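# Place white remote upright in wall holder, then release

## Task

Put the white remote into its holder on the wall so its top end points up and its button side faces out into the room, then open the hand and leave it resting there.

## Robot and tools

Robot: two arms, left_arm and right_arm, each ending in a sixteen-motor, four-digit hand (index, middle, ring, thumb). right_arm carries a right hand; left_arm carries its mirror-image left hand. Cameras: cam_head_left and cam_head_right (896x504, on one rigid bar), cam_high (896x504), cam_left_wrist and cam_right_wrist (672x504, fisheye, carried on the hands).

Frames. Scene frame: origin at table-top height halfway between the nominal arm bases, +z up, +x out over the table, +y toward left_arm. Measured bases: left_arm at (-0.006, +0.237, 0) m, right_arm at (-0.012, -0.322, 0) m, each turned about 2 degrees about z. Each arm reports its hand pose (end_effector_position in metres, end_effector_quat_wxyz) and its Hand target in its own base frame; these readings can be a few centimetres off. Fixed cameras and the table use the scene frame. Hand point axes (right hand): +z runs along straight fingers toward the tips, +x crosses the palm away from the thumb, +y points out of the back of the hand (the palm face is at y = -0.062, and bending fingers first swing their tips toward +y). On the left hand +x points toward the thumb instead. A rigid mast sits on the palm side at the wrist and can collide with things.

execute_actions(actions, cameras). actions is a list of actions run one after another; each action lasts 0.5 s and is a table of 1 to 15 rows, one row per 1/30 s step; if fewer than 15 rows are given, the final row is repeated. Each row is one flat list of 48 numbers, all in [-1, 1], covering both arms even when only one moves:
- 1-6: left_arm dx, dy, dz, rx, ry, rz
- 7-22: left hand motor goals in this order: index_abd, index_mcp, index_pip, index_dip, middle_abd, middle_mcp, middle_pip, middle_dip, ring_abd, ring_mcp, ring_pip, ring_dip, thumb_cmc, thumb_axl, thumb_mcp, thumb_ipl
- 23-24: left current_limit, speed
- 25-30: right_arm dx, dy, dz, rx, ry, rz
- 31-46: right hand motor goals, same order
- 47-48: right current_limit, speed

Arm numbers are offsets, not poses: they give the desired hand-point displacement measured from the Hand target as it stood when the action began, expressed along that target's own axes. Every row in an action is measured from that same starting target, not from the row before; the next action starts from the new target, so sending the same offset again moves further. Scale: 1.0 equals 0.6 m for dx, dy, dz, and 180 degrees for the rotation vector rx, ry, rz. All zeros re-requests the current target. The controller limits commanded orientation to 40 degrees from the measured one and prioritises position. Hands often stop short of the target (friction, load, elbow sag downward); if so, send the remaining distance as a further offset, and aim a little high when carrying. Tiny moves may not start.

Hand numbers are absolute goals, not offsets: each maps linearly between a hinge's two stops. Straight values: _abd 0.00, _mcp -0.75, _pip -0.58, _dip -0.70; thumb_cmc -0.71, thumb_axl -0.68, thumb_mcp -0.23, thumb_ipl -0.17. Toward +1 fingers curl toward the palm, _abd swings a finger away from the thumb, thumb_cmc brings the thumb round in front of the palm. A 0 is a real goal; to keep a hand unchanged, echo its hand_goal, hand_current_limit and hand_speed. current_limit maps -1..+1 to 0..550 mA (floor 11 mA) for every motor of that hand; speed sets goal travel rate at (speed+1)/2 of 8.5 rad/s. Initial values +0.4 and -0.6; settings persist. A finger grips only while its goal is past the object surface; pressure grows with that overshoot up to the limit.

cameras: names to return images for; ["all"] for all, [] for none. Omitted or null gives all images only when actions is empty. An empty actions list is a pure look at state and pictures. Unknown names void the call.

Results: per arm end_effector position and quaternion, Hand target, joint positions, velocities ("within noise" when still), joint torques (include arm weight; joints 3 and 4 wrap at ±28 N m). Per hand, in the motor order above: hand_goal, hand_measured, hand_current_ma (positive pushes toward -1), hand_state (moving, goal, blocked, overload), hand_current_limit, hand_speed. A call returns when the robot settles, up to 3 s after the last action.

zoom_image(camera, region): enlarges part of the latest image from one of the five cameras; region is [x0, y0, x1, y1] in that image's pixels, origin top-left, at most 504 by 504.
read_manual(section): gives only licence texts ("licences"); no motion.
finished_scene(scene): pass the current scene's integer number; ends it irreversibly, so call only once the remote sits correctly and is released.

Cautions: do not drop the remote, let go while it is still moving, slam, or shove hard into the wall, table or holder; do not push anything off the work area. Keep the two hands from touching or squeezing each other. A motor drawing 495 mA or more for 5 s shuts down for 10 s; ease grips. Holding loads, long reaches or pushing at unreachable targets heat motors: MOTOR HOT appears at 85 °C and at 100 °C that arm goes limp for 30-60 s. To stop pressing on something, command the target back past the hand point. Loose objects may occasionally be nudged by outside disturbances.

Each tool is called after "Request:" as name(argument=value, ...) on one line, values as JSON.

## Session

Request:
execute_actions(actions=[])

Scene clock: 0.00 s.
left_arm: end_effector_position=(+0.4434, +0.0948, +0.2071) hand_goal=(+0.000, -0.754, -0.576, -0.696, +0.000, -0.754, -0.576, -0.696, +0.000, -0.754, -0.576, -0.696, -0.714, -0.678, -0.226, -0.168) hand_measured=(+0.000, -0.754, -0.576, -0.696, +0.000, -0.754, -0.576, -0.696, +0.000, -0.754, -0.576, -0.696, -0.714, -0.678, -0.226, -0.168) hand_current_ma=(+0, +0, +0, +0, +0, +0, +0, +0, +0, +0, +0, +0, +0, +0, +0, +0) hand_state=(goal, goal, goal, goal, goal, goal, goal, goal, goal, goal, goal, goal, goal, goal, goal, goal) hand_current_limit=0.40 hand_speed=-0.60 end_effector_quat_wxyz=(+0.271, -0.169, +0.943, -0.097) | right_arm: end_effector_position=(+0.2885, +0.2345, +0.4007) hand_goal=(+0.000, -0.754, -0.576, -0.696, +0.000, -0.754, -0.576, -0.696, +0.000, -0.754, -0.576, -0.696, -0.714, -0.678, -0.226, -0.168) hand_measured=(+0.000, -0.754, -0.576, -0.696, +0.000, -0.754, -0.576, -0.696, +0.000, -0.754, -0.576, -0.696, -0.714, -0.678, -0.226, -0.168) hand_current_ma=(+0, +0, +0, +0, +0, +0, +0, +0, +0, +0, +0, +0, +0, +0, +0, +0) hand_state=(goal, goal, goal, goal, goal, goal, goal, goal, goal, goal, goal, goal, goal, goal, goal, goal) hand_current_limit=0.40 hand_speed=-0.60 end_effector_quat_wxyz=(-0.044, +0.142, +0.836, +0.528)
Joint positions: left_arm=[0.105 1.272 1.104 -0.835 0.148 -1.864] | right_arm=[0.213 0.825 0.867 -1.069 -1.034 -0.706]
Joint velocities: within noise
Joint torques (N m): no reading
Heat: left arm: hottest elbow 41 °C; right arm: hottest elbow 51 °C.
Hand target: left_arm +0.4506, +0.0956, +0.2145; +0.279, -0.168, +0.940, -0.097 | right_arm +0.2899, +0.2348, +0.4161; -0.031, +0.133, +0.835, +0.534
camera_calibration:
cam_left_wrist: T_world_to_cam=[[0.803618, -0.245619, 0.542097, -0.478187], [-0.563684, -0.606356, 0.560885, 0.144122], [0.190939, -0.756309, -0.62573, 0.246231], [0, 0, 0, 1]] pos_world=[0.418504, 0.156164, 0.332462]
cam_right_wrist: T_world_to_cam=[[0.929417, 0.0771307, 0.36088, -0.398302], [0.185995, -0.942529, -0.27757, 0.236931], [0.31873, 0.3251, -0.890349, 0.314293], [0, 0, 0, 1]] pos_world=[0.225946, 0.151859, 0.489334]

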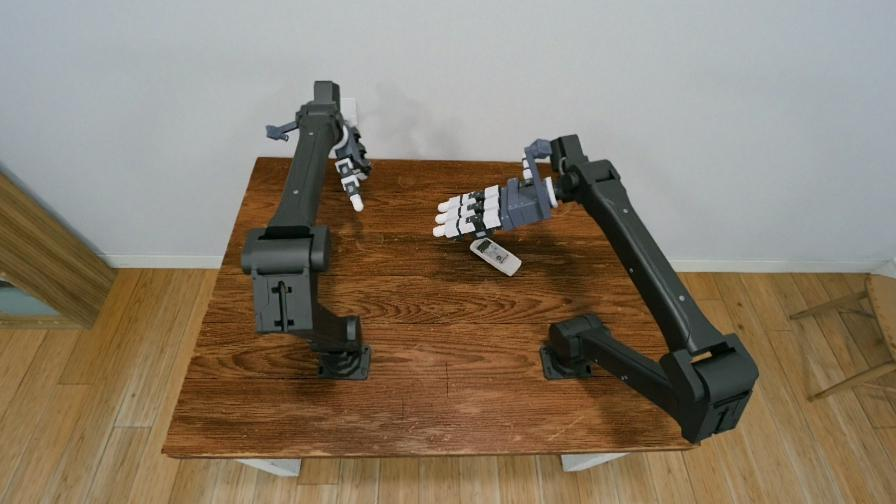

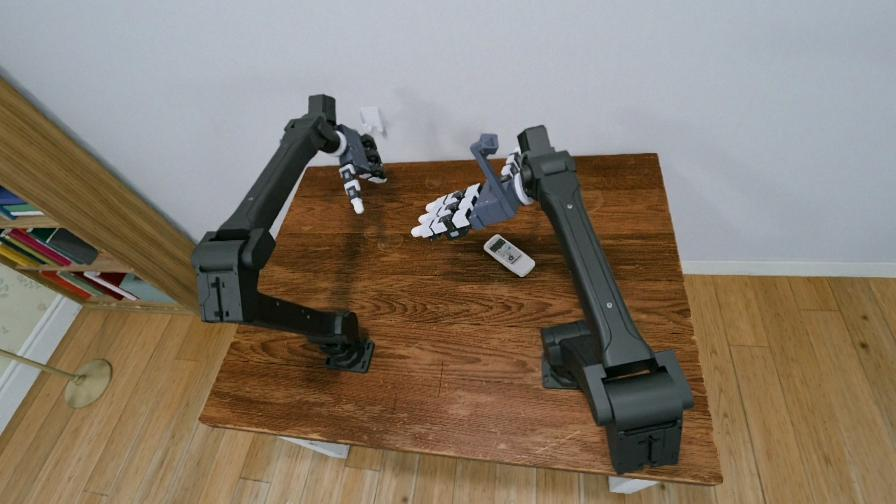

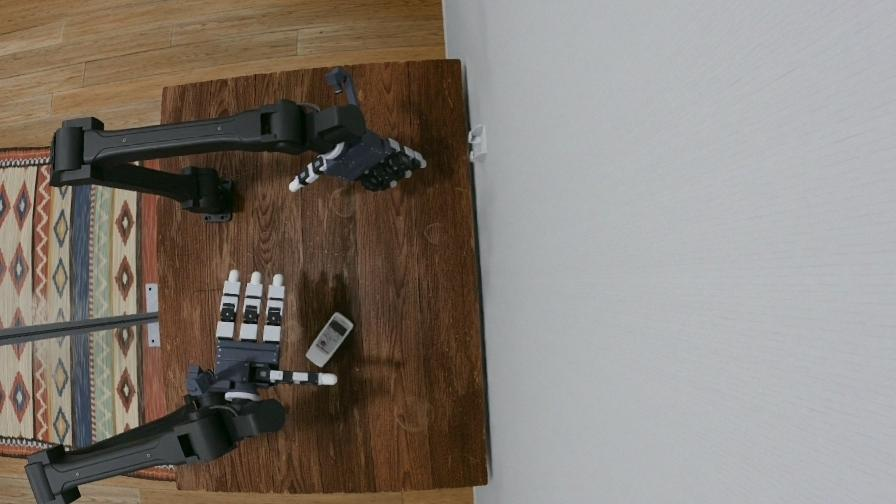

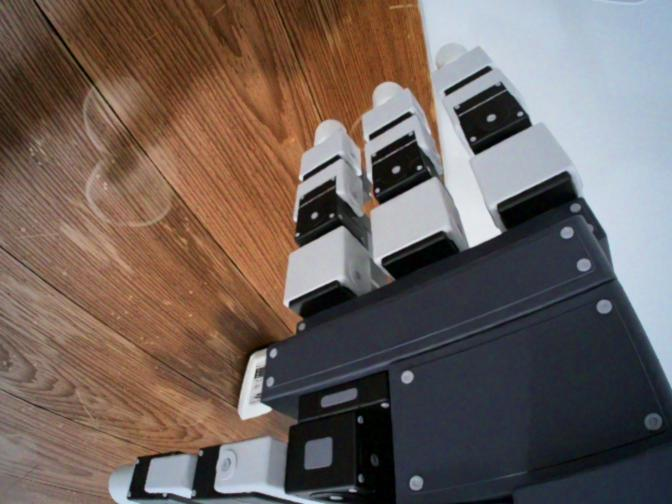

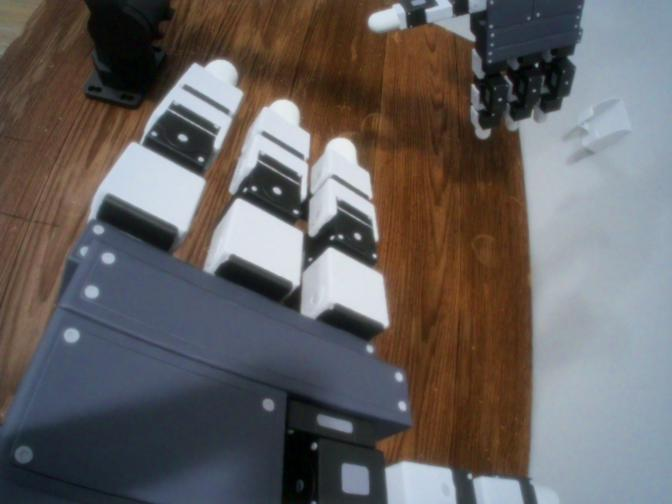

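Request:
zoom_image(camera="cam_high", region=[295, 300, 365, 380])

Request:
zoom_image(camera="cam_head_left", region=[450, 220, 540, 290])

Request:
zoom_image(camera="cam_head_right", region=[470, 225, 550, 285])

Request:
zoom_image(camera="cam_high", region=[455, 110, 505, 175])

Request:
zoom_image(camera="cam_head_left", region=[320, 80, 380, 140])

Request:
zoom_image(camera="cam_head_right", region=[345, 95, 395, 145])

Scaled by 6.300 from the camera's 896x504 image, which has a finer 1280x720 frame.

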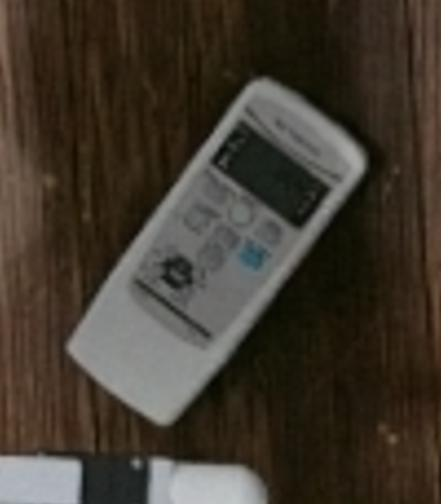

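Scaled by 5.600 from the camera's 896x504 image, which has a finer 1280x720 frame.

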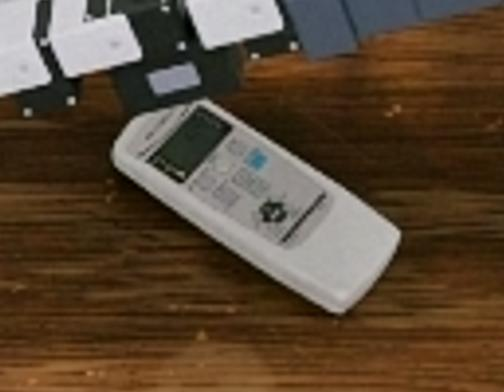

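Scaled by 6.300 from the camera's 896x504 image, which has a finer 1280x720 frame.

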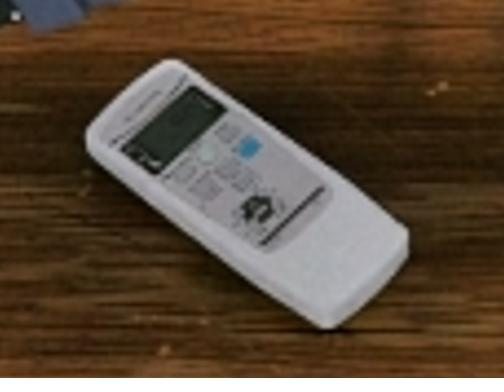

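Scaled by 7.754 from the camera's 896x504 image, which has a finer 1280x720 frame.

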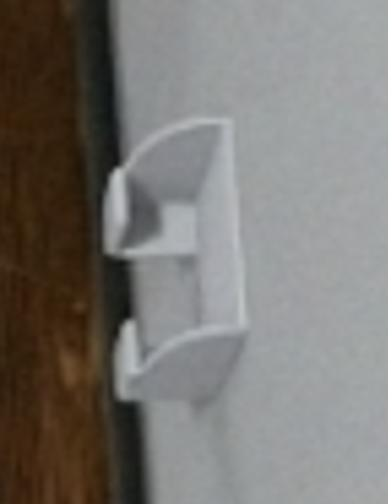

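Scaled by 8.400 from the camera's 896x504 image, which has a finer 1280x720 frame.

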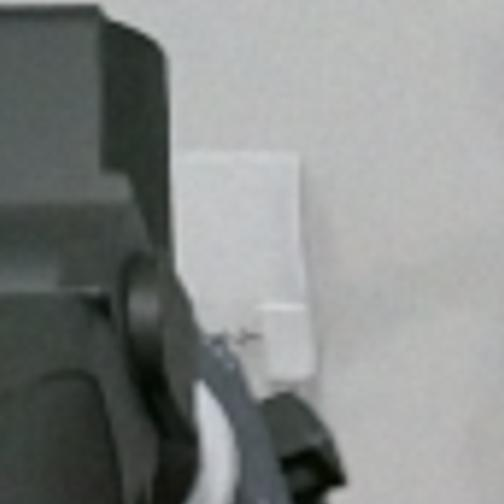

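Scaled by 10.080 from the camera's 896x504 image, which has a finer 1280x720 frame.

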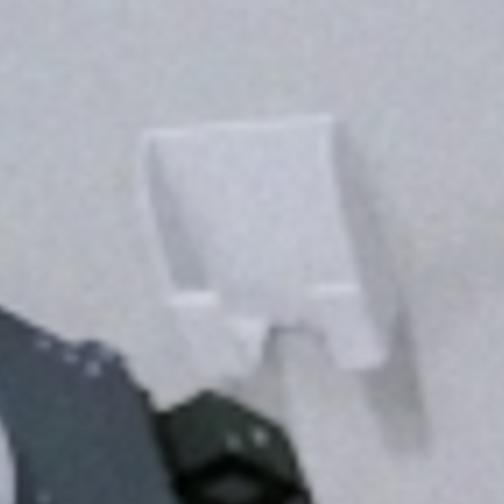

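Request:
execute_actions(actions=[[[0.0297,0.151,-0.1067,-0.0531,-0.0306,-0.0928,0,-0.754,-0.576,-0.696,0,-0.754,-0.576,-0.696,0,-0.754,-0.576,-0.696,-0.714,-0.678,-0.226,-0.168,0.4,-0.6,-0.0378,-0.0517,0.0033,0.0626,-0.0132,0.146,0,-0.959,0.591,-0.58,0,-0.959,0.591,-0.58,0,-0.959,-0.576,-0.696,0.671,-0.678,-0.226,0.103,0.4,-0.6]],[[-0.0263,0.1673,-0.08,-0.0531,-0.0306,-0.0928,0,-0.754,-0.576,-0.696,0,-0.754,-0.576,-0.696,0,-0.754,-0.576,-0.696,-0.714,-0.678,-0.226,-0.168,0.4,-0.6,-0.056,-0.028,0.0135,0.0626,-0.0132,0.146,0,-0.959,0.591,-0.58,0,-0.959,0.591,-0.58,0,-0.959,-0.576,-0.696,0.671,-0.678,-0.226,0.103,0.4,-0.6]],[[-0.081,0.162,-0.047,-0.0531,-0.0306,-0.0928,0,-0.754,-0.576,-0.696,0,-0.754,-0.576,-0.696,0,-0.754,-0.576,-0.696,-0.714,-0.678,-0.226,-0.168,0.4,-0.6,-0.0613,0.0028,0.0185,0.0626,-0.0132,0.146,0,-0.959,0.591,-0.58,0,-0.959,0.591,-0.58,0,-0.959,-0.576,-0.696,0.671,-0.678,-0.226,0.103,0.4,-0.6]],[[0,0,0,0,0,0,0,-0.754,-0.576,-0.696,0,-0.754,-0.576,-0.696,0,-0.754,-0.576,-0.696,-0.714,-0.678,-0.226,-0.168,0.4,-0.6,-0.052,0.033,0.0173,0.0626,-0.0132,0.146,0,-0.959,0.591,-0.58,0,-0.959,0.591,-0.58,0,-0.959,-0.576,-0.696,0.671,-0.678,-0.226,0.103,0.4,-0.6]]], cameras=["cam_high","cam_head_left"])

Scene clock: 150.43 s.
left_arm: end_effector_position=(+0.2201, +0.3386, +0.2586) hand_goal=(+0.000, -0.754, -0.576, -0.696, +0.000, -0.754, -0.576, -0.696, +0.000, -0.754, -0.576, -0.696, -0.714, -0.678, -0.226, -0.168) hand_measured=(+0.000, -0.750, -0.576, -0.696, +0.000, -0.750, -0.576, -0.696, +0.000, -0.750, -0.576, -0.696, -0.712, -0.678, -0.224, -0.168) hand_current_ma=(+0, +4, +0, +0, +0, +4, +0, +0, +0, +4, +0, +0, +1, +0, +1, +0) hand_state=(goal, goal, goal, goal, goal, goal, goal, goal, goal, goal, goal, goal, goal, goal, goal, goal) hand_current_limit=0.40 hand_speed=-0.60 end_effector_quat_wxyz=(+0.283, -0.598, +0.749, +0.044) | right_arm: end_effector_position=(+0.3382, +0.1693, +0.2637) hand_goal=(+0.000, -0.960, +0.590, -0.580, +0.000, -0.960, +0.590, -0.580, +0.000, -0.960, -0.576, -0.696, +0.670, -0.678, -0.226, +0.102) hand_measured=(+0.000, -0.958, +0.586, -0.584, +0.000, -0.956, +0.584, -0.582, +0.000, -0.954, -0.576, -0.696, +0.658, -0.678, -0.224, +0.100) hand_current_ma=(+0, +13, -20, -13, +0, +14, -22, -12, -1, +25, -3, +0, -51, +3, +6, -7) hand_state=(goal, goal, goal, goal, goal, goal, goal, goal, goal, goal, goal, goal, goal, goal, goal, goal) hand_current_limit=0.40 hand_speed=-0.60 end_effector_quat_wxyz=(-0.364, +0.787, +0.494, +0.064)
Joint positions: left_arm=[0.841 1.158 1.145 -0.976 0.007 -2.079] | right_arm=[0.291 1.241 1.258 -1.679 -0.752 0.704]
Joint torques (N m): left_arm=[-0.44 -8.23 12.78 2.02 0.09 -0.09] | right_arm=[1.79 -6.83 11.95 -0.53 -0.84 0.05]
Heat: left arm: hottest elbow 54 °C; right arm: hottest elbow 68 °C.
Hand target: left_arm +0.2304, +0.3443, +0.2713; +0.290, -0.618, +0.729, +0.047 | right_arm +0.3463, +0.1762, +0.2855; -0.414, +0.743, +0.526, -0.022
Off the commanded pose: left_arm 0.018 m, 3 deg | right_arm 0.024 m, 13 deg.
joint sent to its limit (left arm) — joint 6 (wrist roll), lower limit. The joint targets are off in orientation, not in position.
joint sent to its limit (right arm) — joint 4 (wrist pitch), lower limit. The joint targets are off in orientation, not in position.
Images, in order (width x height): cam_head_left 896x504, cam_high 896x504.

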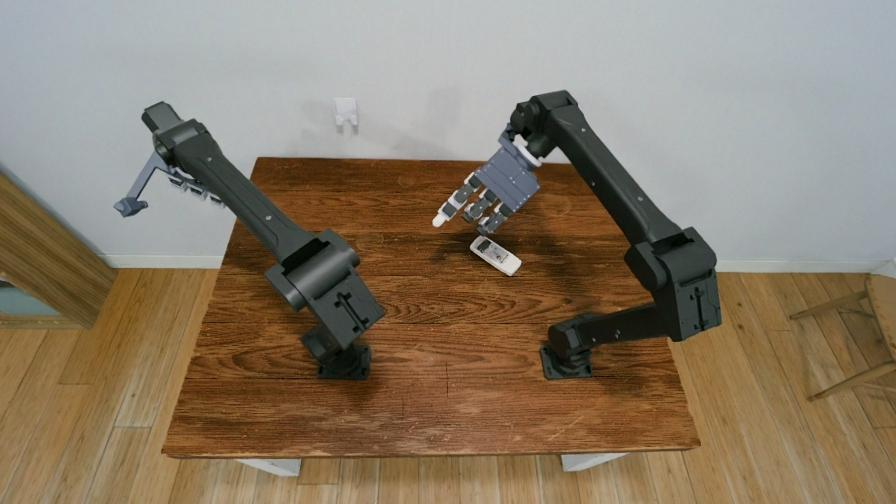

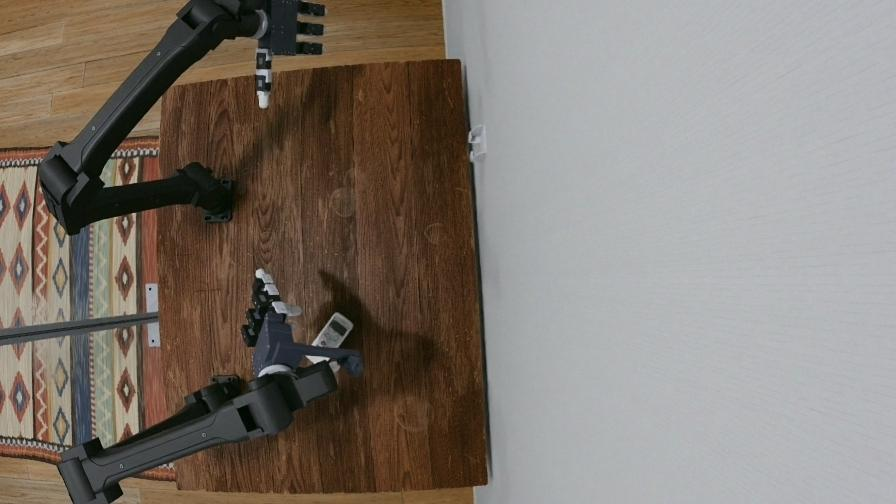

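Request:
execute_actions(actions=[[[0,0,0,0,0,0,0,-0.754,-0.576,-0.696,0,-0.754,-0.576,-0.696,0,-0.754,-0.576,-0.696,-0.714,-0.678,-0.226,-0.168,0.4,-0.6,-0.0538,0.085,0.0876,0.0626,-0.0132,0.146,0,-0.959,0.591,-0.58,0,-0.959,0.591,-0.58,0,-0.959,-0.576,-0.696,0.671,-0.678,-0.226,0.103,0.4,-0.6]],[[0,0,0,0,0,0,0,-0.754,-0.576,-0.696,0,-0.754,-0.576,-0.696,0,-0.754,-0.576,-0.696,-0.714,-0.678,-0.226,-0.168,0.4,-0.6,-0.008,0.099,0.0615,0,0,0,0,-0.959,0.591,-0.58,0,-0.959,0.591,-0.58,0,-0.959,-0.576,-0.696,0.671,-0.678,-0.226,0.103,0.4,-0.6]]], cameras=["cam_high","cam_right_wrist"])

Request:
zoom_image(camera="cam_high", region=[240, 270, 380, 400])

Scene clock: 166.33 s.
left_arm: end_effector_position=(+0.2201, +0.3386, +0.2586) hand_goal=(+0.000, -0.754, -0.576, -0.696, +0.000, -0.754, -0.576, -0.696, +0.000, -0.754, -0.576, -0.696, -0.714, -0.678, -0.226, -0.168) hand_measured=(+0.000, -0.750, -0.576, -0.696, +0.000, -0.750, -0.576, -0.696, +0.000, -0.750, -0.576, -0.696, -0.712, -0.678, -0.224, -0.168) hand_current_ma=(+0, +4, +0, +0, +0, +4, +0, +0, +0, +4, +0, +0, +1, +0, +1, +0) hand_state=(goal, goal, goal, goal, goal, goal, goal, goal, goal, goal, goal, goal, goal, goal, goal, goal) hand_current_limit=0.40 hand_speed=-0.60 end_effector_quat_wxyz=(+0.283, -0.598, +0.749, +0.044) | right_arm: end_effector_position=(+0.3377, +0.1790, +0.1305) hand_goal=(+0.000, -0.960, +0.590, -0.580, +0.000, -0.960, +0.590, -0.580, +0.000, -0.960, -0.576, -0.696, +0.670, -0.678, -0.226, +0.102) hand_measured=(+0.000, -0.954, +0.586, -0.584, +0.000, -0.954, +0.586, -0.582, +0.000, -0.952, -0.576, -0.696, +0.666, -0.678, -0.224, +0.100) hand_current_ma=(+0, +28, -14, -13, +0, +29, -15, -11, -1, +40, +0, +0, -16, +3, +6, -7) hand_state=(goal, goal, goal, goal, goal, goal, goal, goal, goal, goal, goal, goal, goal, goal, goal, goal) hand_current_limit=0.40 hand_speed=-0.60 end_effector_quat_wxyz=(-0.431, +0.830, +0.328, -0.136)
Joint positions: left_arm=[0.841 1.158 1.145 -0.976 0.007 -2.079] | right_arm=[0.29 1.604 1.233 -1.68 -0.84 0.889]
Joint torques (N m): left_arm=[-0.32 -7.94 12.72 2.06 0.06 -0.11] | right_arm=[-0.62 -11.05 7.43 -1.32 -0.65 -0.16]
Heat: left arm: hottest elbow 55 °C; right arm: hottest elbow 65 °C.
Hand target: left_arm +0.2304, +0.3443, +0.2713; +0.290, -0.618, +0.729, +0.047 | right_arm +0.3433, +0.1749, +0.1354; -0.458, +0.798, +0.347, -0.182
Off the commanded pose: left_arm 0.017 m, 3 deg | right_arm 0.008 m, 7 deg.
joint sent to its limit (left arm) — joint 6 (wrist roll), lower limit. The joint targets are off in orientation, not in position.
joint sent to its limit (right arm) — joint 4 (wrist pitch), lower limit. The joint targets are off in orientation, not in position.
camera_calibration:
cam_right_wrist: T_world_to_cam=[[-0.323889, -0.78734, -0.524587, 0.351388], [-0.196631, -0.486349, 0.851352, 0.000780951], [-0.925436, 0.378894, 0.00270751, 0.370076], [0, 0, 0, 1]] pos_world=[0.456446, 0.136822, 0.182667]
Images, in order (width x height): cam_high 896x504, cam_right_wrist 672x504.

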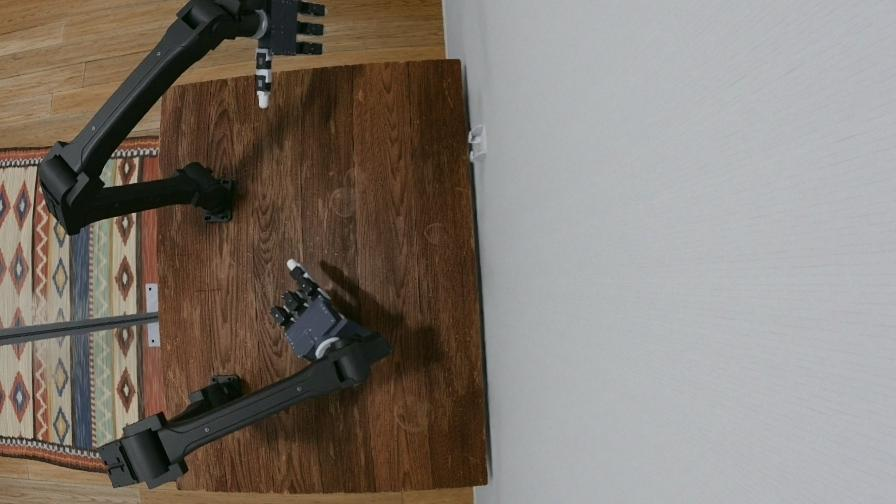

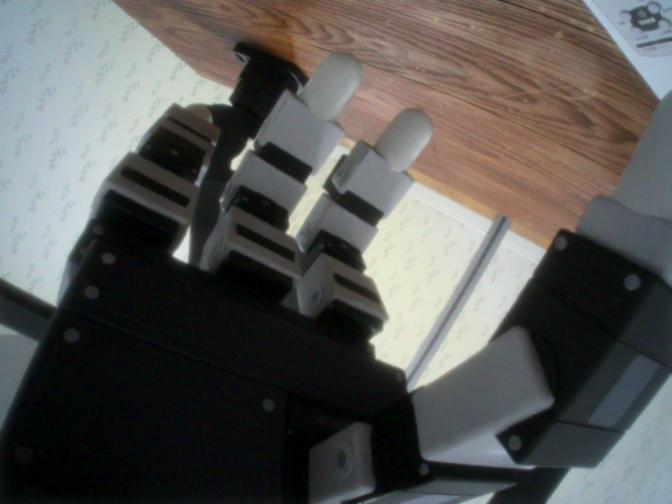

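Scaled by 3.600 from the camera's 896x504 image, which has a finer 1280x720 frame.

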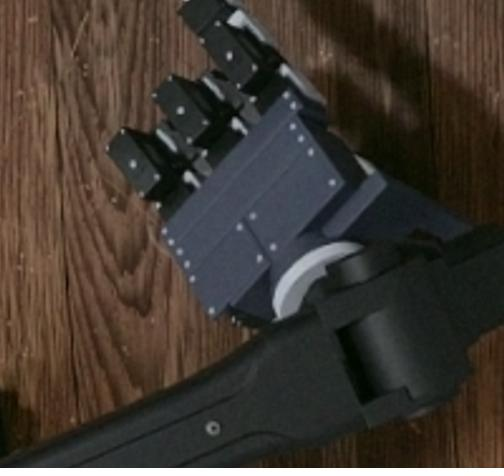

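Request:
execute_actions(actions=[[[0,0,0,0,0,0,0,-0.754,-0.576,-0.696,0,-0.754,-0.576,-0.696,0,-0.754,-0.576,-0.696,-0.714,-0.678,-0.226,-0.168,0.4,-0.6,-0.0055,0.099,0.062,0,0,0,0,-0.959,0.591,-0.58,0,-0.959,0.591,-0.58,0,-0.959,-0.576,-0.696,0.671,-0.678,-0.226,0.103,0.4,-0.6]]], cameras=["cam_head_right","cam_right_wrist"])

Request:
zoom_image(camera="cam_head_right", region=[430, 170, 570, 300])

Scene clock: 177.50 s.
left_arm: end_effector_position=(+0.2201, +0.3386, +0.2586) hand_goal=(+0.000, -0.754, -0.576, -0.696, +0.000, -0.754, -0.576, -0.696, +0.000, -0.754, -0.576, -0.696, -0.714, -0.678, -0.226, -0.168) hand_measured=(+0.000, -0.750, -0.576, -0.696, +0.000, -0.750, -0.576, -0.696, +0.000, -0.750, -0.576, -0.696, -0.712, -0.678, -0.224, -0.168) hand_current_ma=(+0, +4, +0, +0, +0, +4, +0, +0, +0, +4, +0, +0, +1, +0, +1, +0) hand_state=(goal, goal, goal, goal, goal, goal, goal, goal, goal, goal, goal, goal, goal, goal, goal, goal) hand_current_limit=0.40 hand_speed=-0.60 end_effector_quat_wxyz=(+0.283, -0.598, +0.749, +0.044) | right_arm: end_effector_position=(+0.3335, +0.1782, +0.0597) hand_goal=(+0.000, -0.960, +0.590, -0.580, +0.000, -0.960, +0.590, -0.580, +0.000, -0.960, -0.576, -0.696, +0.670, -0.678, -0.226, +0.102) hand_measured=(+0.000, -0.954, +0.588, -0.584, +0.000, -0.952, +0.586, -0.582, +0.000, -0.950, -0.576, -0.696, +0.668, -0.678, -0.224, +0.100) hand_current_ma=(+0, +31, -12, -12, +0, +32, -13, -11, -1, +41, +1, +0, -11, +3, +6, -7) hand_state=(goal, goal, goal, goal, goal, goal, goal, goal, goal, goal, goal, goal, goal, goal, goal, goal) hand_current_limit=0.40 hand_speed=-0.60 end_effector_quat_wxyz=(-0.453, +0.802, +0.342, -0.188)
Joint positions: left_arm=[0.841 1.158 1.145 -0.976 0.007 -2.079] | right_arm=[0.28 1.778 1.204 -1.68 -0.837 0.731]
Joint torques (N m): left_arm=[-0.97 -8.59 12.74 2.13 0.09 -0.09] | right_arm=[-0.73 -12.16 6.48 -1.68 -0.57 -0.16]
Heat: left arm: hottest elbow 56 °C; right arm: hottest elbow 64 °C.
Hand target: left_arm +0.2304, +0.3443, +0.2713; +0.290, -0.618, +0.729, +0.047 | right_arm +0.3415, +0.1748, +0.0652; -0.458, +0.798, +0.347, -0.182
Off the commanded pose: left_arm 0.017 m, 3 deg | right_arm 0.010 m, 1 deg.
joint sent to its limit (left arm) — joint 6 (wrist roll), lower limit. The joint targets are off in orientation, not in position.
joint sent to its limit (right arm) — joint 4 (wrist pitch), lower limit. The joint targets still meet the commanded pose.
camera_calibration:
cam_right_wrist: T_world_to_cam=[[-0.311702, -0.797083, -0.517204, 0.309446], [-0.0733097, -0.522526, 0.849466, 0.0251972], [-0.947348, 0.302697, 0.104439, 0.381497], [0, 0, 0, 1]] pos_world=[0.459713, 0.144342, 0.0987994]
Images, in order (width x height): cam_head_right 896x504, cam_right_wrist 672x504.

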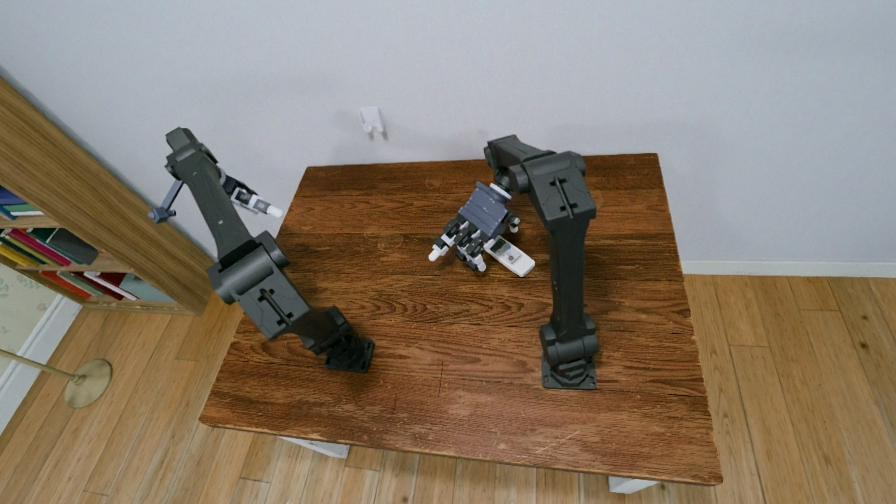

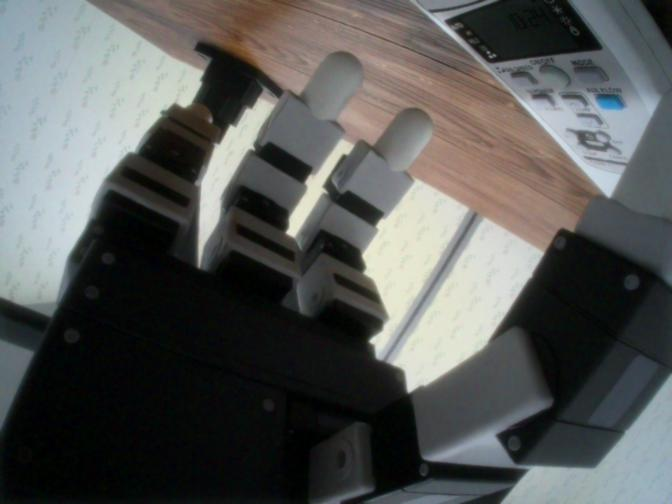

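Scaled by 3.600 from the camera's 896x504 image, which has a finer 1280x720 frame.

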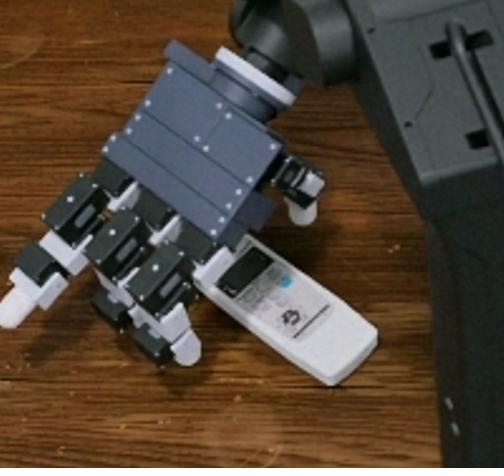

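Request:
execute_actions(actions=[[[0,0,0,0,0,0,0,-0.754,-0.576,-0.696,0,-0.754,-0.576,-0.696,0,-0.754,-0.576,-0.696,-0.714,-0.678,-0.226,-0.168,0.4,-0.6,-0.0081,0.032,0.0111,0,0,0,0,-0.959,0.591,-0.58,0,-0.959,0.591,-0.58,0,-0.959,-0.576,-0.696,0.671,-0.678,-0.226,0.103,0.4,-0.6]]], cameras=["cam_head_right","cam_right_wrist"])

Request:
zoom_image(camera="cam_head_right", region=[430, 170, 570, 300])

Scene clock: 205.23 s.
left_arm: end_effector_position=(+0.2201, +0.3386, +0.2586) hand_goal=(+0.000, -0.754, -0.576, -0.696, +0.000, -0.754, -0.576, -0.696, +0.000, -0.754, -0.576, -0.696, -0.714, -0.678, -0.226, -0.168) hand_measured=(+0.000, -0.750, -0.576, -0.696, +0.000, -0.750, -0.576, -0.696, +0.000, -0.750, -0.576, -0.696, -0.712, -0.678, -0.224, -0.168) hand_current_ma=(+0, +4, +0, +0, +0, +4, +0, +0, +0, +4, +0, +0, +1, +0, +1, +0) hand_state=(goal, goal, goal, goal, goal, goal, goal, goal, goal, goal, goal, goal, goal, goal, goal, goal) hand_current_limit=0.40 hand_speed=-0.60 end_effector_quat_wxyz=(+0.283, -0.598, +0.749, +0.044) | right_arm: end_effector_position=(+0.3372, +0.1726, +0.0503) hand_goal=(+0.000, -0.960, +0.590, -0.580, +0.000, -0.960, +0.590, -0.580, +0.000, -0.960, -0.576, -0.696, +0.670, -0.678, -0.226, +0.102) hand_measured=(+0.000, -0.954, +0.588, -0.584, +0.000, -0.952, +0.586, -0.582, +0.000, -0.950, -0.576, -0.696, +0.668, -0.678, -0.224, +0.100) hand_current_ma=(+0, +31, -11, -12, +0, +32, -13, -11, -1, +41, +1, +0, -11, +3, +6, -7) hand_state=(goal, goal, goal, goal, goal, goal, goal, goal, goal, goal, goal, goal, goal, goal, goal, goal) hand_current_limit=0.40 hand_speed=-0.60 end_effector_quat_wxyz=(-0.456, +0.798, +0.346, -0.188)
Joint positions: left_arm=[0.841 1.158 1.145 -0.976 0.007 -2.079] | right_arm=[0.263 1.801 1.204 -1.68 -0.829 0.694]
Joint torques (N m): left_arm=[-0.44 -8.12 12.85 2.04 0.09 -0.09] | right_arm=[-0.73 -10.64 5.68 -1.03 -0.53 -0.16]
Heat: left arm: hottest elbow 58 °C; right arm: hottest elbow 61 °C.
Hand target: left_arm +0.2304, +0.3443, +0.2713; +0.290, -0.618, +0.729, +0.047 | right_arm +0.3415, +0.1688, +0.0452; -0.458, +0.798, +0.347, -0.182
Off the commanded pose: left_arm 0.017 m, 3 deg | right_arm 0.008 m, 1 deg.
joint sent to its limit (left arm) — joint 6 (wrist roll), lower limit. The joint targets are off in orientation, not in position.
camera_calibration:
cam_right_wrist: T_world_to_cam=[[-0.304994, -0.793892, -0.526037, 0.29896], [-0.0703256, -0.532072, 0.843774, 0.0314813], [-0.949754, 0.29434, 0.106448, 0.38991], [0, 0, 0, 1]] pos_world=[0.463714, 0.139326, 0.0891958]
Images, in order (width x height): cam_head_right 896x504, cam_right_wrist 672x504.

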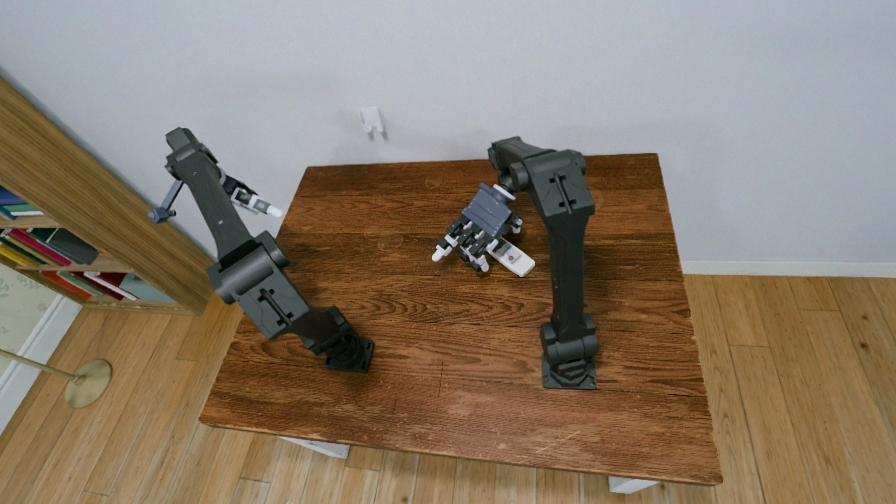

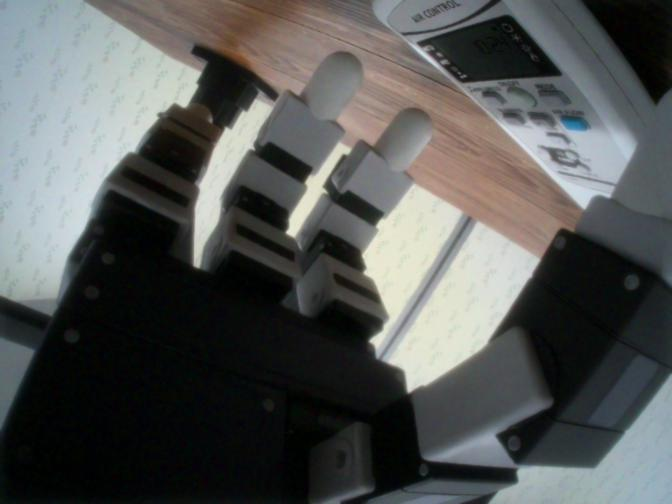

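Scaled by 3.600 from the camera's 896x504 image, which has a finer 1280x720 frame.

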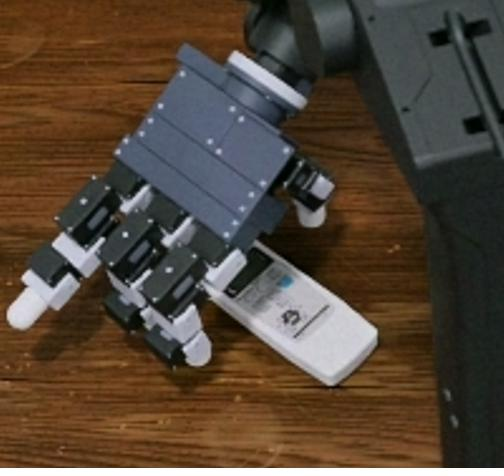

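Request:
execute_actions(actions=[[[0,0,0,0,0,0,0,-0.754,-0.576,-0.696,0,-0.754,-0.576,-0.696,0,-0.754,-0.576,-0.696,-0.714,-0.678,-0.226,-0.168,0.4,-0.6,-0.0005,0.0143,0.0086,0,0,0,0,-0.959,0.591,-0.58,0,-0.959,0.591,-0.58,0,-0.959,-0.576,-0.696,0.671,-0.678,-0.226,0.103,0.4,-0.6]],[[0,0,0,0,0,0,0,-0.754,-0.576,-0.696,0,-0.754,-0.576,-0.696,0,-0.754,-0.576,-0.696,-0.714,-0.678,-0.226,-0.168,0.4,-0.6,0,0,0,0,0,0,0,-0.86,0.66,-0.58,0,-0.86,0.66,-0.58,0,-0.959,-0.576,-0.696,0.671,-0.678,-0.12,0.103,0.4,-0.8]]], cameras=["cam_head_right","cam_right_wrist"])

Request:
zoom_image(camera="cam_head_right", region=[430, 170, 570, 300])

Scene clock: 215.70 s.
left_arm: end_effector_position=(+0.2201, +0.3386, +0.2586) hand_goal=(+0.000, -0.754, -0.576, -0.696, +0.000, -0.754, -0.576, -0.696, +0.000, -0.754, -0.576, -0.696, -0.714, -0.678, -0.226, -0.168) hand_measured=(+0.000, -0.750, -0.576, -0.696, +0.000, -0.750, -0.576, -0.696, +0.000, -0.750, -0.576, -0.696, -0.712, -0.678, -0.224, -0.168) hand_current_ma=(+0, +4, +0, +0, +0, +4, +0, +0, +0, +4, +0, +0, +1, +0, +1, +0) hand_state=(goal, goal, goal, goal, goal, goal, goal, goal, goal, goal, goal, goal, goal, goal, goal, goal) hand_current_limit=0.40 hand_speed=-0.60 end_effector_quat_wxyz=(+0.283, -0.598, +0.749, +0.044) | right_arm: end_effector_position=(+0.3379, +0.1729, +0.0406) hand_goal=(+0.000, -0.860, +0.660, -0.580, +0.000, -0.860, +0.660, -0.580, +0.000, -0.960, -0.576, -0.696, +0.670, -0.678, -0.120, +0.102) hand_measured=(+0.000, -0.854, +0.656, -0.584, +0.000, -0.854, +0.656, -0.582, +0.000, -0.950, -0.576, -0.696, +0.668, -0.678, -0.122, +0.100) hand_current_ma=(+0, +23, -15, -12, +0, +23, -17, -11, -1, +41, +1, +0, -11, +3, -6, -7) hand_state=(goal, goal, goal, goal, goal, goal, goal, goal, goal, goal, goal, goal, goal, goal, goal, goal) hand_current_limit=0.40 hand_speed=-0.80 end_effector_quat_wxyz=(-0.456, +0.798, +0.347, -0.187)
Joint positions: left_arm=[0.841 1.158 1.145 -0.976 0.007 -2.079] | right_arm=[0.263 1.816 1.196 -1.655 -0.829 0.693]
Joint torques (N m): left_arm=[-1.2 -7.94 12.82 2.26 0.11 -0.1] | right_arm=[-0.67 -10.93 5.42 -1.05 -0.53 -0.15]
Heat: left arm: hottest elbow 59 °C; right arm: hottest elbow 60 °C.
Hand target: left_arm +0.2304, +0.3443, +0.2713; +0.290, -0.618, +0.729, +0.047 | right_arm +0.3415, +0.1688, +0.0352; -0.458, +0.798, +0.347, -0.182
Off the commanded pose: left_arm 0.017 m, 3 deg | right_arm 0.008 m, 1 deg.
joint sent to its limit (left arm) — joint 6 (wrist roll), lower limit. The joint targets are off in orientation, not in position.
camera_calibration:
cam_right_wrist: T_world_to_cam=[[-0.303463, -0.793528, -0.527469, 0.293653], [-0.0720428, -0.532882, 0.843118, 0.0406127], [-0.950116, 0.293855, 0.104542, 0.391821], [0, 0, 0, 1]] pos_world=[0.464314, 0.139525, 0.0796902]
Images, in order (width x height): cam_head_right 896x504, cam_right_wrist 672x504.

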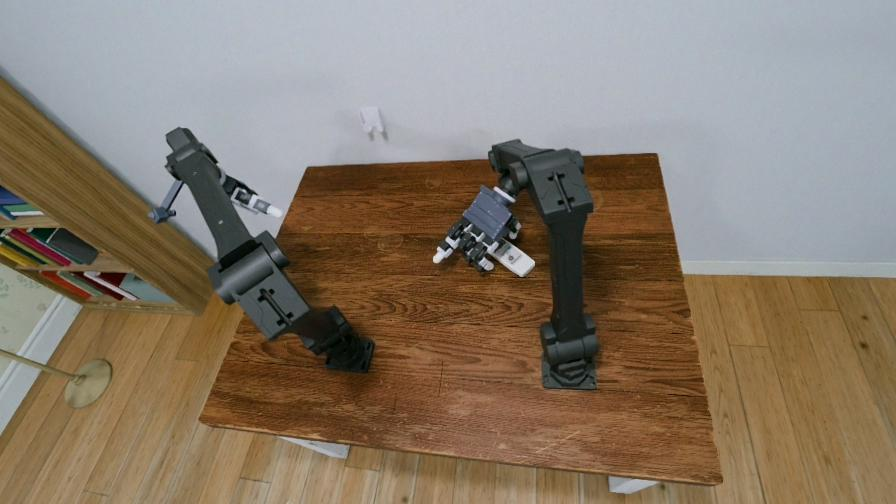

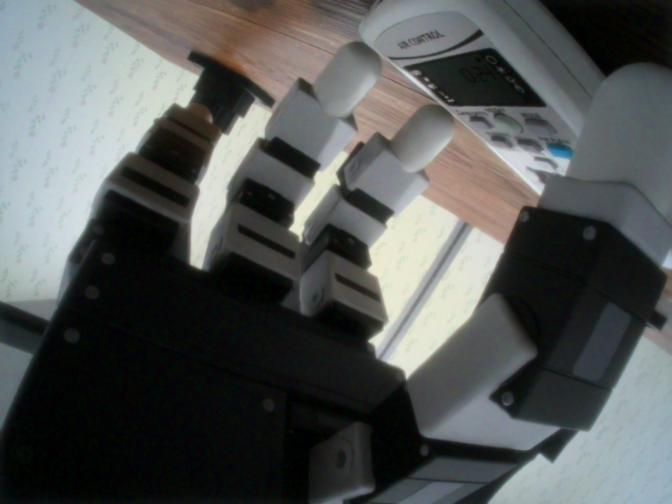

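Scaled by 3.600 from the camera's 896x504 image, which has a finer 1280x720 frame.

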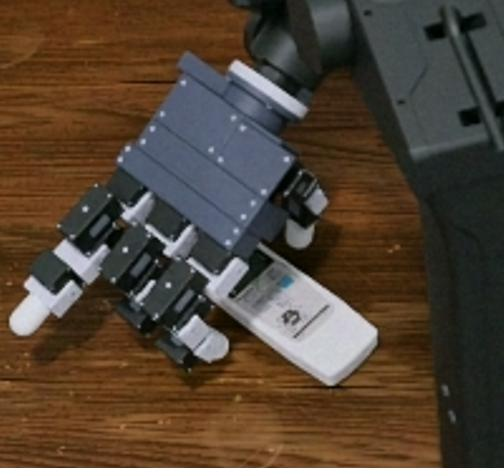

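Request:
execute_actions(actions=[[[0,0,0,0,0,0,0,-0.754,-0.576,-0.696,0,-0.754,-0.576,-0.696,0,-0.754,-0.576,-0.696,-0.714,-0.678,-0.226,-0.168,0.4,-0.6,0,0,0,0,0,0,0,-0.80,0.70,-0.58,0,-0.80,0.70,-0.58,0,-0.959,-0.576,-0.696,0.671,-0.678,-0.05,0.14,0.4,-0.85]],[[0,0,0,0,0,0,0,-0.754,-0.576,-0.696,0,-0.754,-0.576,-0.696,0,-0.754,-0.576,-0.696,-0.714,-0.678,-0.226,-0.168,0.4,-0.6,0,0,0,0,0,0,0,-0.77,0.76,-0.58,0,-0.77,0.76,-0.58,0,-0.959,-0.576,-0.696,0.671,-0.678,0.04,0.16,0.4,-0.85]],[[0,0,0,0,0,0,0,-0.754,-0.576,-0.696,0,-0.754,-0.576,-0.696,0,-0.754,-0.576,-0.696,-0.714,-0.678,-0.226,-0.168,0.4,-0.6,0,0,0,0,0,0,0,-0.72,0.87,-0.58,0,-0.72,0.87,-0.58,0,-0.959,-0.576,-0.696,0.671,-0.678,0.25,0.22,0.4,-0.85]],[[0,0,0,0,0,0,0,-0.754,-0.576,-0.696,0,-0.754,-0.576,-0.696,0,-0.754,-0.576,-0.696,-0.714,-0.678,-0.226,-0.168,0.4,-0.6,0,0,0,0,0,0,0,-0.72,0.87,-0.58,0,-0.72,0.87,-0.58,0,-0.959,-0.576,-0.696,0.671,-0.678,0.25,0.22,0.4,-0.85]]], cameras=["cam_head_right","cam_right_wrist"])

Request:
zoom_image(camera="cam_head_right", region=[430, 170, 570, 300])

Scene clock: 228.07 s.
left_arm: end_effector_position=(+0.2201, +0.3386, +0.2586) hand_goal=(+0.000, -0.754, -0.576, -0.696, +0.000, -0.754, -0.576, -0.696, +0.000, -0.754, -0.576, -0.696, -0.714, -0.678, -0.226, -0.168) hand_measured=(+0.000, -0.750, -0.576, -0.696, +0.000, -0.750, -0.576, -0.696, +0.000, -0.750, -0.576, -0.696, -0.712, -0.678, -0.224, -0.168) hand_current_ma=(+0, +4, +0, +0, +0, +4, +0, +0, +0, +4, +0, +0, +1, +0, +1, +0) hand_state=(goal, goal, goal, goal, goal, goal, goal, goal, goal, goal, goal, goal, goal, goal, goal, goal) hand_current_limit=0.40 hand_speed=-0.60 end_effector_quat_wxyz=(+0.283, -0.598, +0.749, +0.044) | right_arm: end_effector_position=(+0.3383, +0.1729, +0.0402) hand_goal=(+0.000, -0.720, +0.870, -0.580, +0.000, -0.720, +0.870, -0.580, +0.000, -0.960, -0.576, -0.696, +0.670, -0.678, +0.250, +0.220) hand_measured=(+0.000, -0.764, +0.814, -0.592, +0.000, -0.780, +0.798, -0.590, +0.000, -0.950, -0.576, -0.696, +0.658, -0.684, -0.034, +0.150) hand_current_ma=(+0, -218, -260, -53, +0, -299, -341, -48, -1, +41, +1, +0, -55, -34, -385, -385) hand_state=(goal, blocked, blocked, goal, goal, blocked, blocked, goal, goal, goal, goal, goal, goal, goal, blocked, blocked) hand_current_limit=0.40 hand_speed=-0.85 end_effector_quat_wxyz=(-0.456, +0.798, +0.348, -0.186)
Joint positions: left_arm=[0.841 1.158 1.145 -0.976 0.007 -2.079] | right_arm=[0.263 1.816 1.196 -1.654 -0.829 0.692]
Joint torques (N m): left_arm=[-0.38 -8.23 12.78 2.1 0.1 -0.09] | right_arm=[-0.62 -10.93 5.42 -1.14 -0.54 -0.15]
Heat: left arm: hottest elbow 59 °C; right arm: hottest elbow 58 °C.
Hand target: left_arm +0.2304, +0.3443, +0.2713; +0.290, -0.618, +0.729, +0.047 | right_arm +0.3414, +0.1688, +0.0351; -0.458, +0.798, +0.347, -0.182
Off the commanded pose: left_arm 0.017 m, 3 deg | right_arm 0.007 m, 1 deg.
joint sent to its limit (left arm) — joint 6 (wrist roll), lower limit. The joint targets are off in orientation, not in position.
camera_calibration:
cam_right_wrist: T_world_to_cam=[[-0.30152, -0.793313, -0.528904, 0.293028], [-0.0732634, -0.533804, 0.842429, 0.0415791], [-0.950641, 0.292759, 0.102832, 0.392593], [0, 0, 0, 1]] pos_world=[0.464615, 0.139723, 0.0795851]
Images, in order (width x height): cam_head_right 896x504, cam_right_wrist 672x504.

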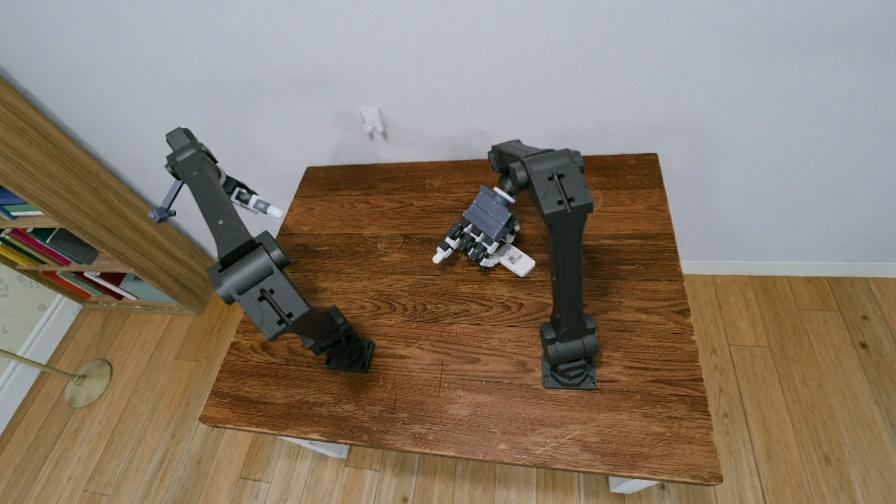

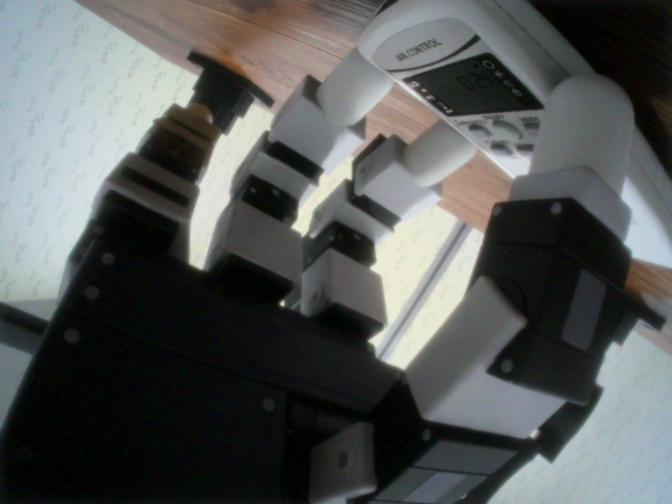

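Scaled by 3.600 from the camera's 896x504 image, which has a finer 1280x720 frame.

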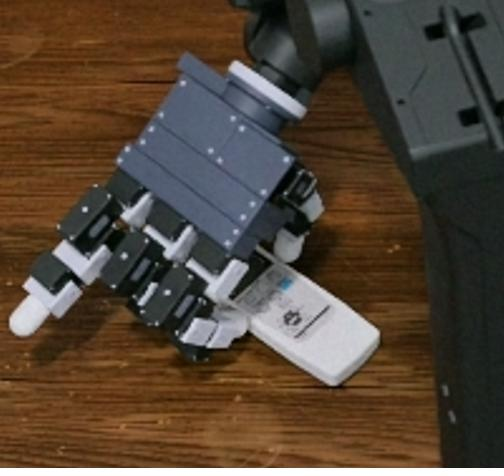

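Request:
execute_actions(actions=[[[0,0,0,0,0,0,0,-0.754,-0.576,-0.696,0,-0.754,-0.576,-0.696,0,-0.754,-0.576,-0.696,-0.714,-0.678,-0.226,-0.168,0.4,-0.6,0.004,-0.1286,-0.0771,0,0,0,0,-0.72,0.87,-0.58,0,-0.72,0.87,-0.58,0,-0.959,-0.576,-0.696,0.671,-0.678,0.25,0.22,0.4,-0.85]]], cameras=["cam_head_right","cam_right_wrist"])

Scene clock: 246.07 s.
left_arm: end_effector_position=(+0.2201, +0.3386, +0.2586) hand_goal=(+0.000, -0.754, -0.576, -0.696, +0.000, -0.754, -0.576, -0.696, +0.000, -0.754, -0.576, -0.696, -0.714, -0.678, -0.226, -0.168) hand_measured=(+0.000, -0.750, -0.576, -0.696, +0.000, -0.750, -0.576, -0.696, +0.000, -0.750, -0.576, -0.696, -0.712, -0.678, -0.224, -0.168) hand_current_ma=(+0, +4, +0, +0, +0, +4, +0, +0, +0, +4, +0, +0, +1, +0, +1, +0) hand_state=(goal, goal, goal, goal, goal, goal, goal, goal, goal, goal, goal, goal, goal, goal, goal, goal) hand_current_limit=0.40 hand_speed=-0.60 end_effector_quat_wxyz=(+0.283, -0.598, +0.749, +0.044) | right_arm: end_effector_position=(+0.3344, +0.1676, +0.1193) hand_goal=(+0.000, -0.720, +0.870, -0.580, +0.000, -0.720, +0.870, -0.580, +0.000, -0.960, -0.576, -0.696, +0.670, -0.678, +0.250, +0.220) hand_measured=(+0.000, -0.718, +0.864, -0.584, +0.000, -0.718, +0.864, -0.584, +0.000, -0.950, -0.576, -0.696, +0.666, -0.682, +0.246, +0.218) hand_current_ma=(+0, +13, -25, -14, +0, +13, -28, -12, -1, +45, +1, +0, -15, -16, -26, -16) hand_state=(goal, goal, goal, goal, goal, goal, goal, goal, goal, goal, goal, goal, goal, goal, goal, goal) hand_current_limit=0.40 hand_speed=-0.85 end_effector_quat_wxyz=(-0.434, +0.825, +0.339, -0.131)
Joint positions: left_arm=[0.841 1.158 1.145 -0.976 0.007 -2.079] | right_arm=[0.263 1.601 1.195 -1.675 -0.829 0.826]
Joint torques (N m): left_arm=[-0.21 -8.35 12.77 2.1 0.09 -0.11] | right_arm=[0.62 -9.7 8.79 -1.59 -0.65 0.11]
Heat: left arm: hottest elbow 60 °C; right arm: hottest elbow 56 °C.
Hand target: left_arm +0.2304, +0.3443, +0.2713; +0.290, -0.618, +0.729, +0.047 | right_arm +0.3414, +0.1688, +0.1253; -0.458, +0.798, +0.347, -0.181
Off the commanded pose: left_arm 0.017 m, 3 deg | right_arm 0.009 m, 7 deg.
joint sent to its limit (left arm) — joint 6 (wrist roll), lower limit. The joint targets are off in orientation, not in position.
joint sent to its limit (right arm) — joint 4 (wrist pitch), lower limit. The joint targets are off in orientation, not in position.
camera_calibration:
cam_right_wrist: T_world_to_cam=[[-0.304357, -0.784091, -0.540896, 0.33034], [-0.200107, -0.502534, 0.84108, 0.00919138], [-0.931302, 0.364226, -0.00395211, 0.376537], [0, 0, 0, 1]] pos_world=[0.453051, 0.126491, 0.172437]
Images, in order (width x height): cam_head_right 896x504, cam_right_wrist 672x504.

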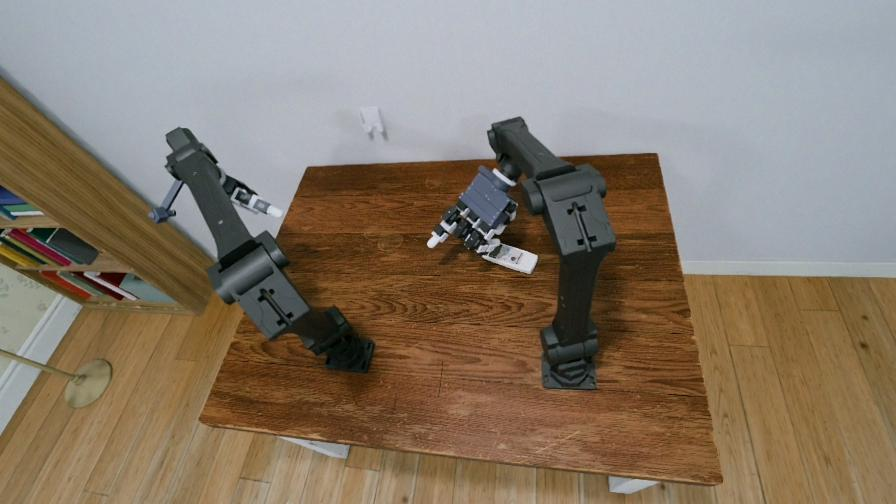

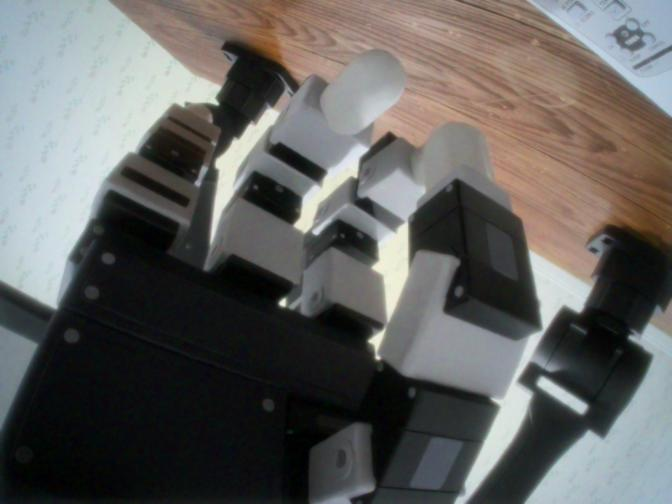

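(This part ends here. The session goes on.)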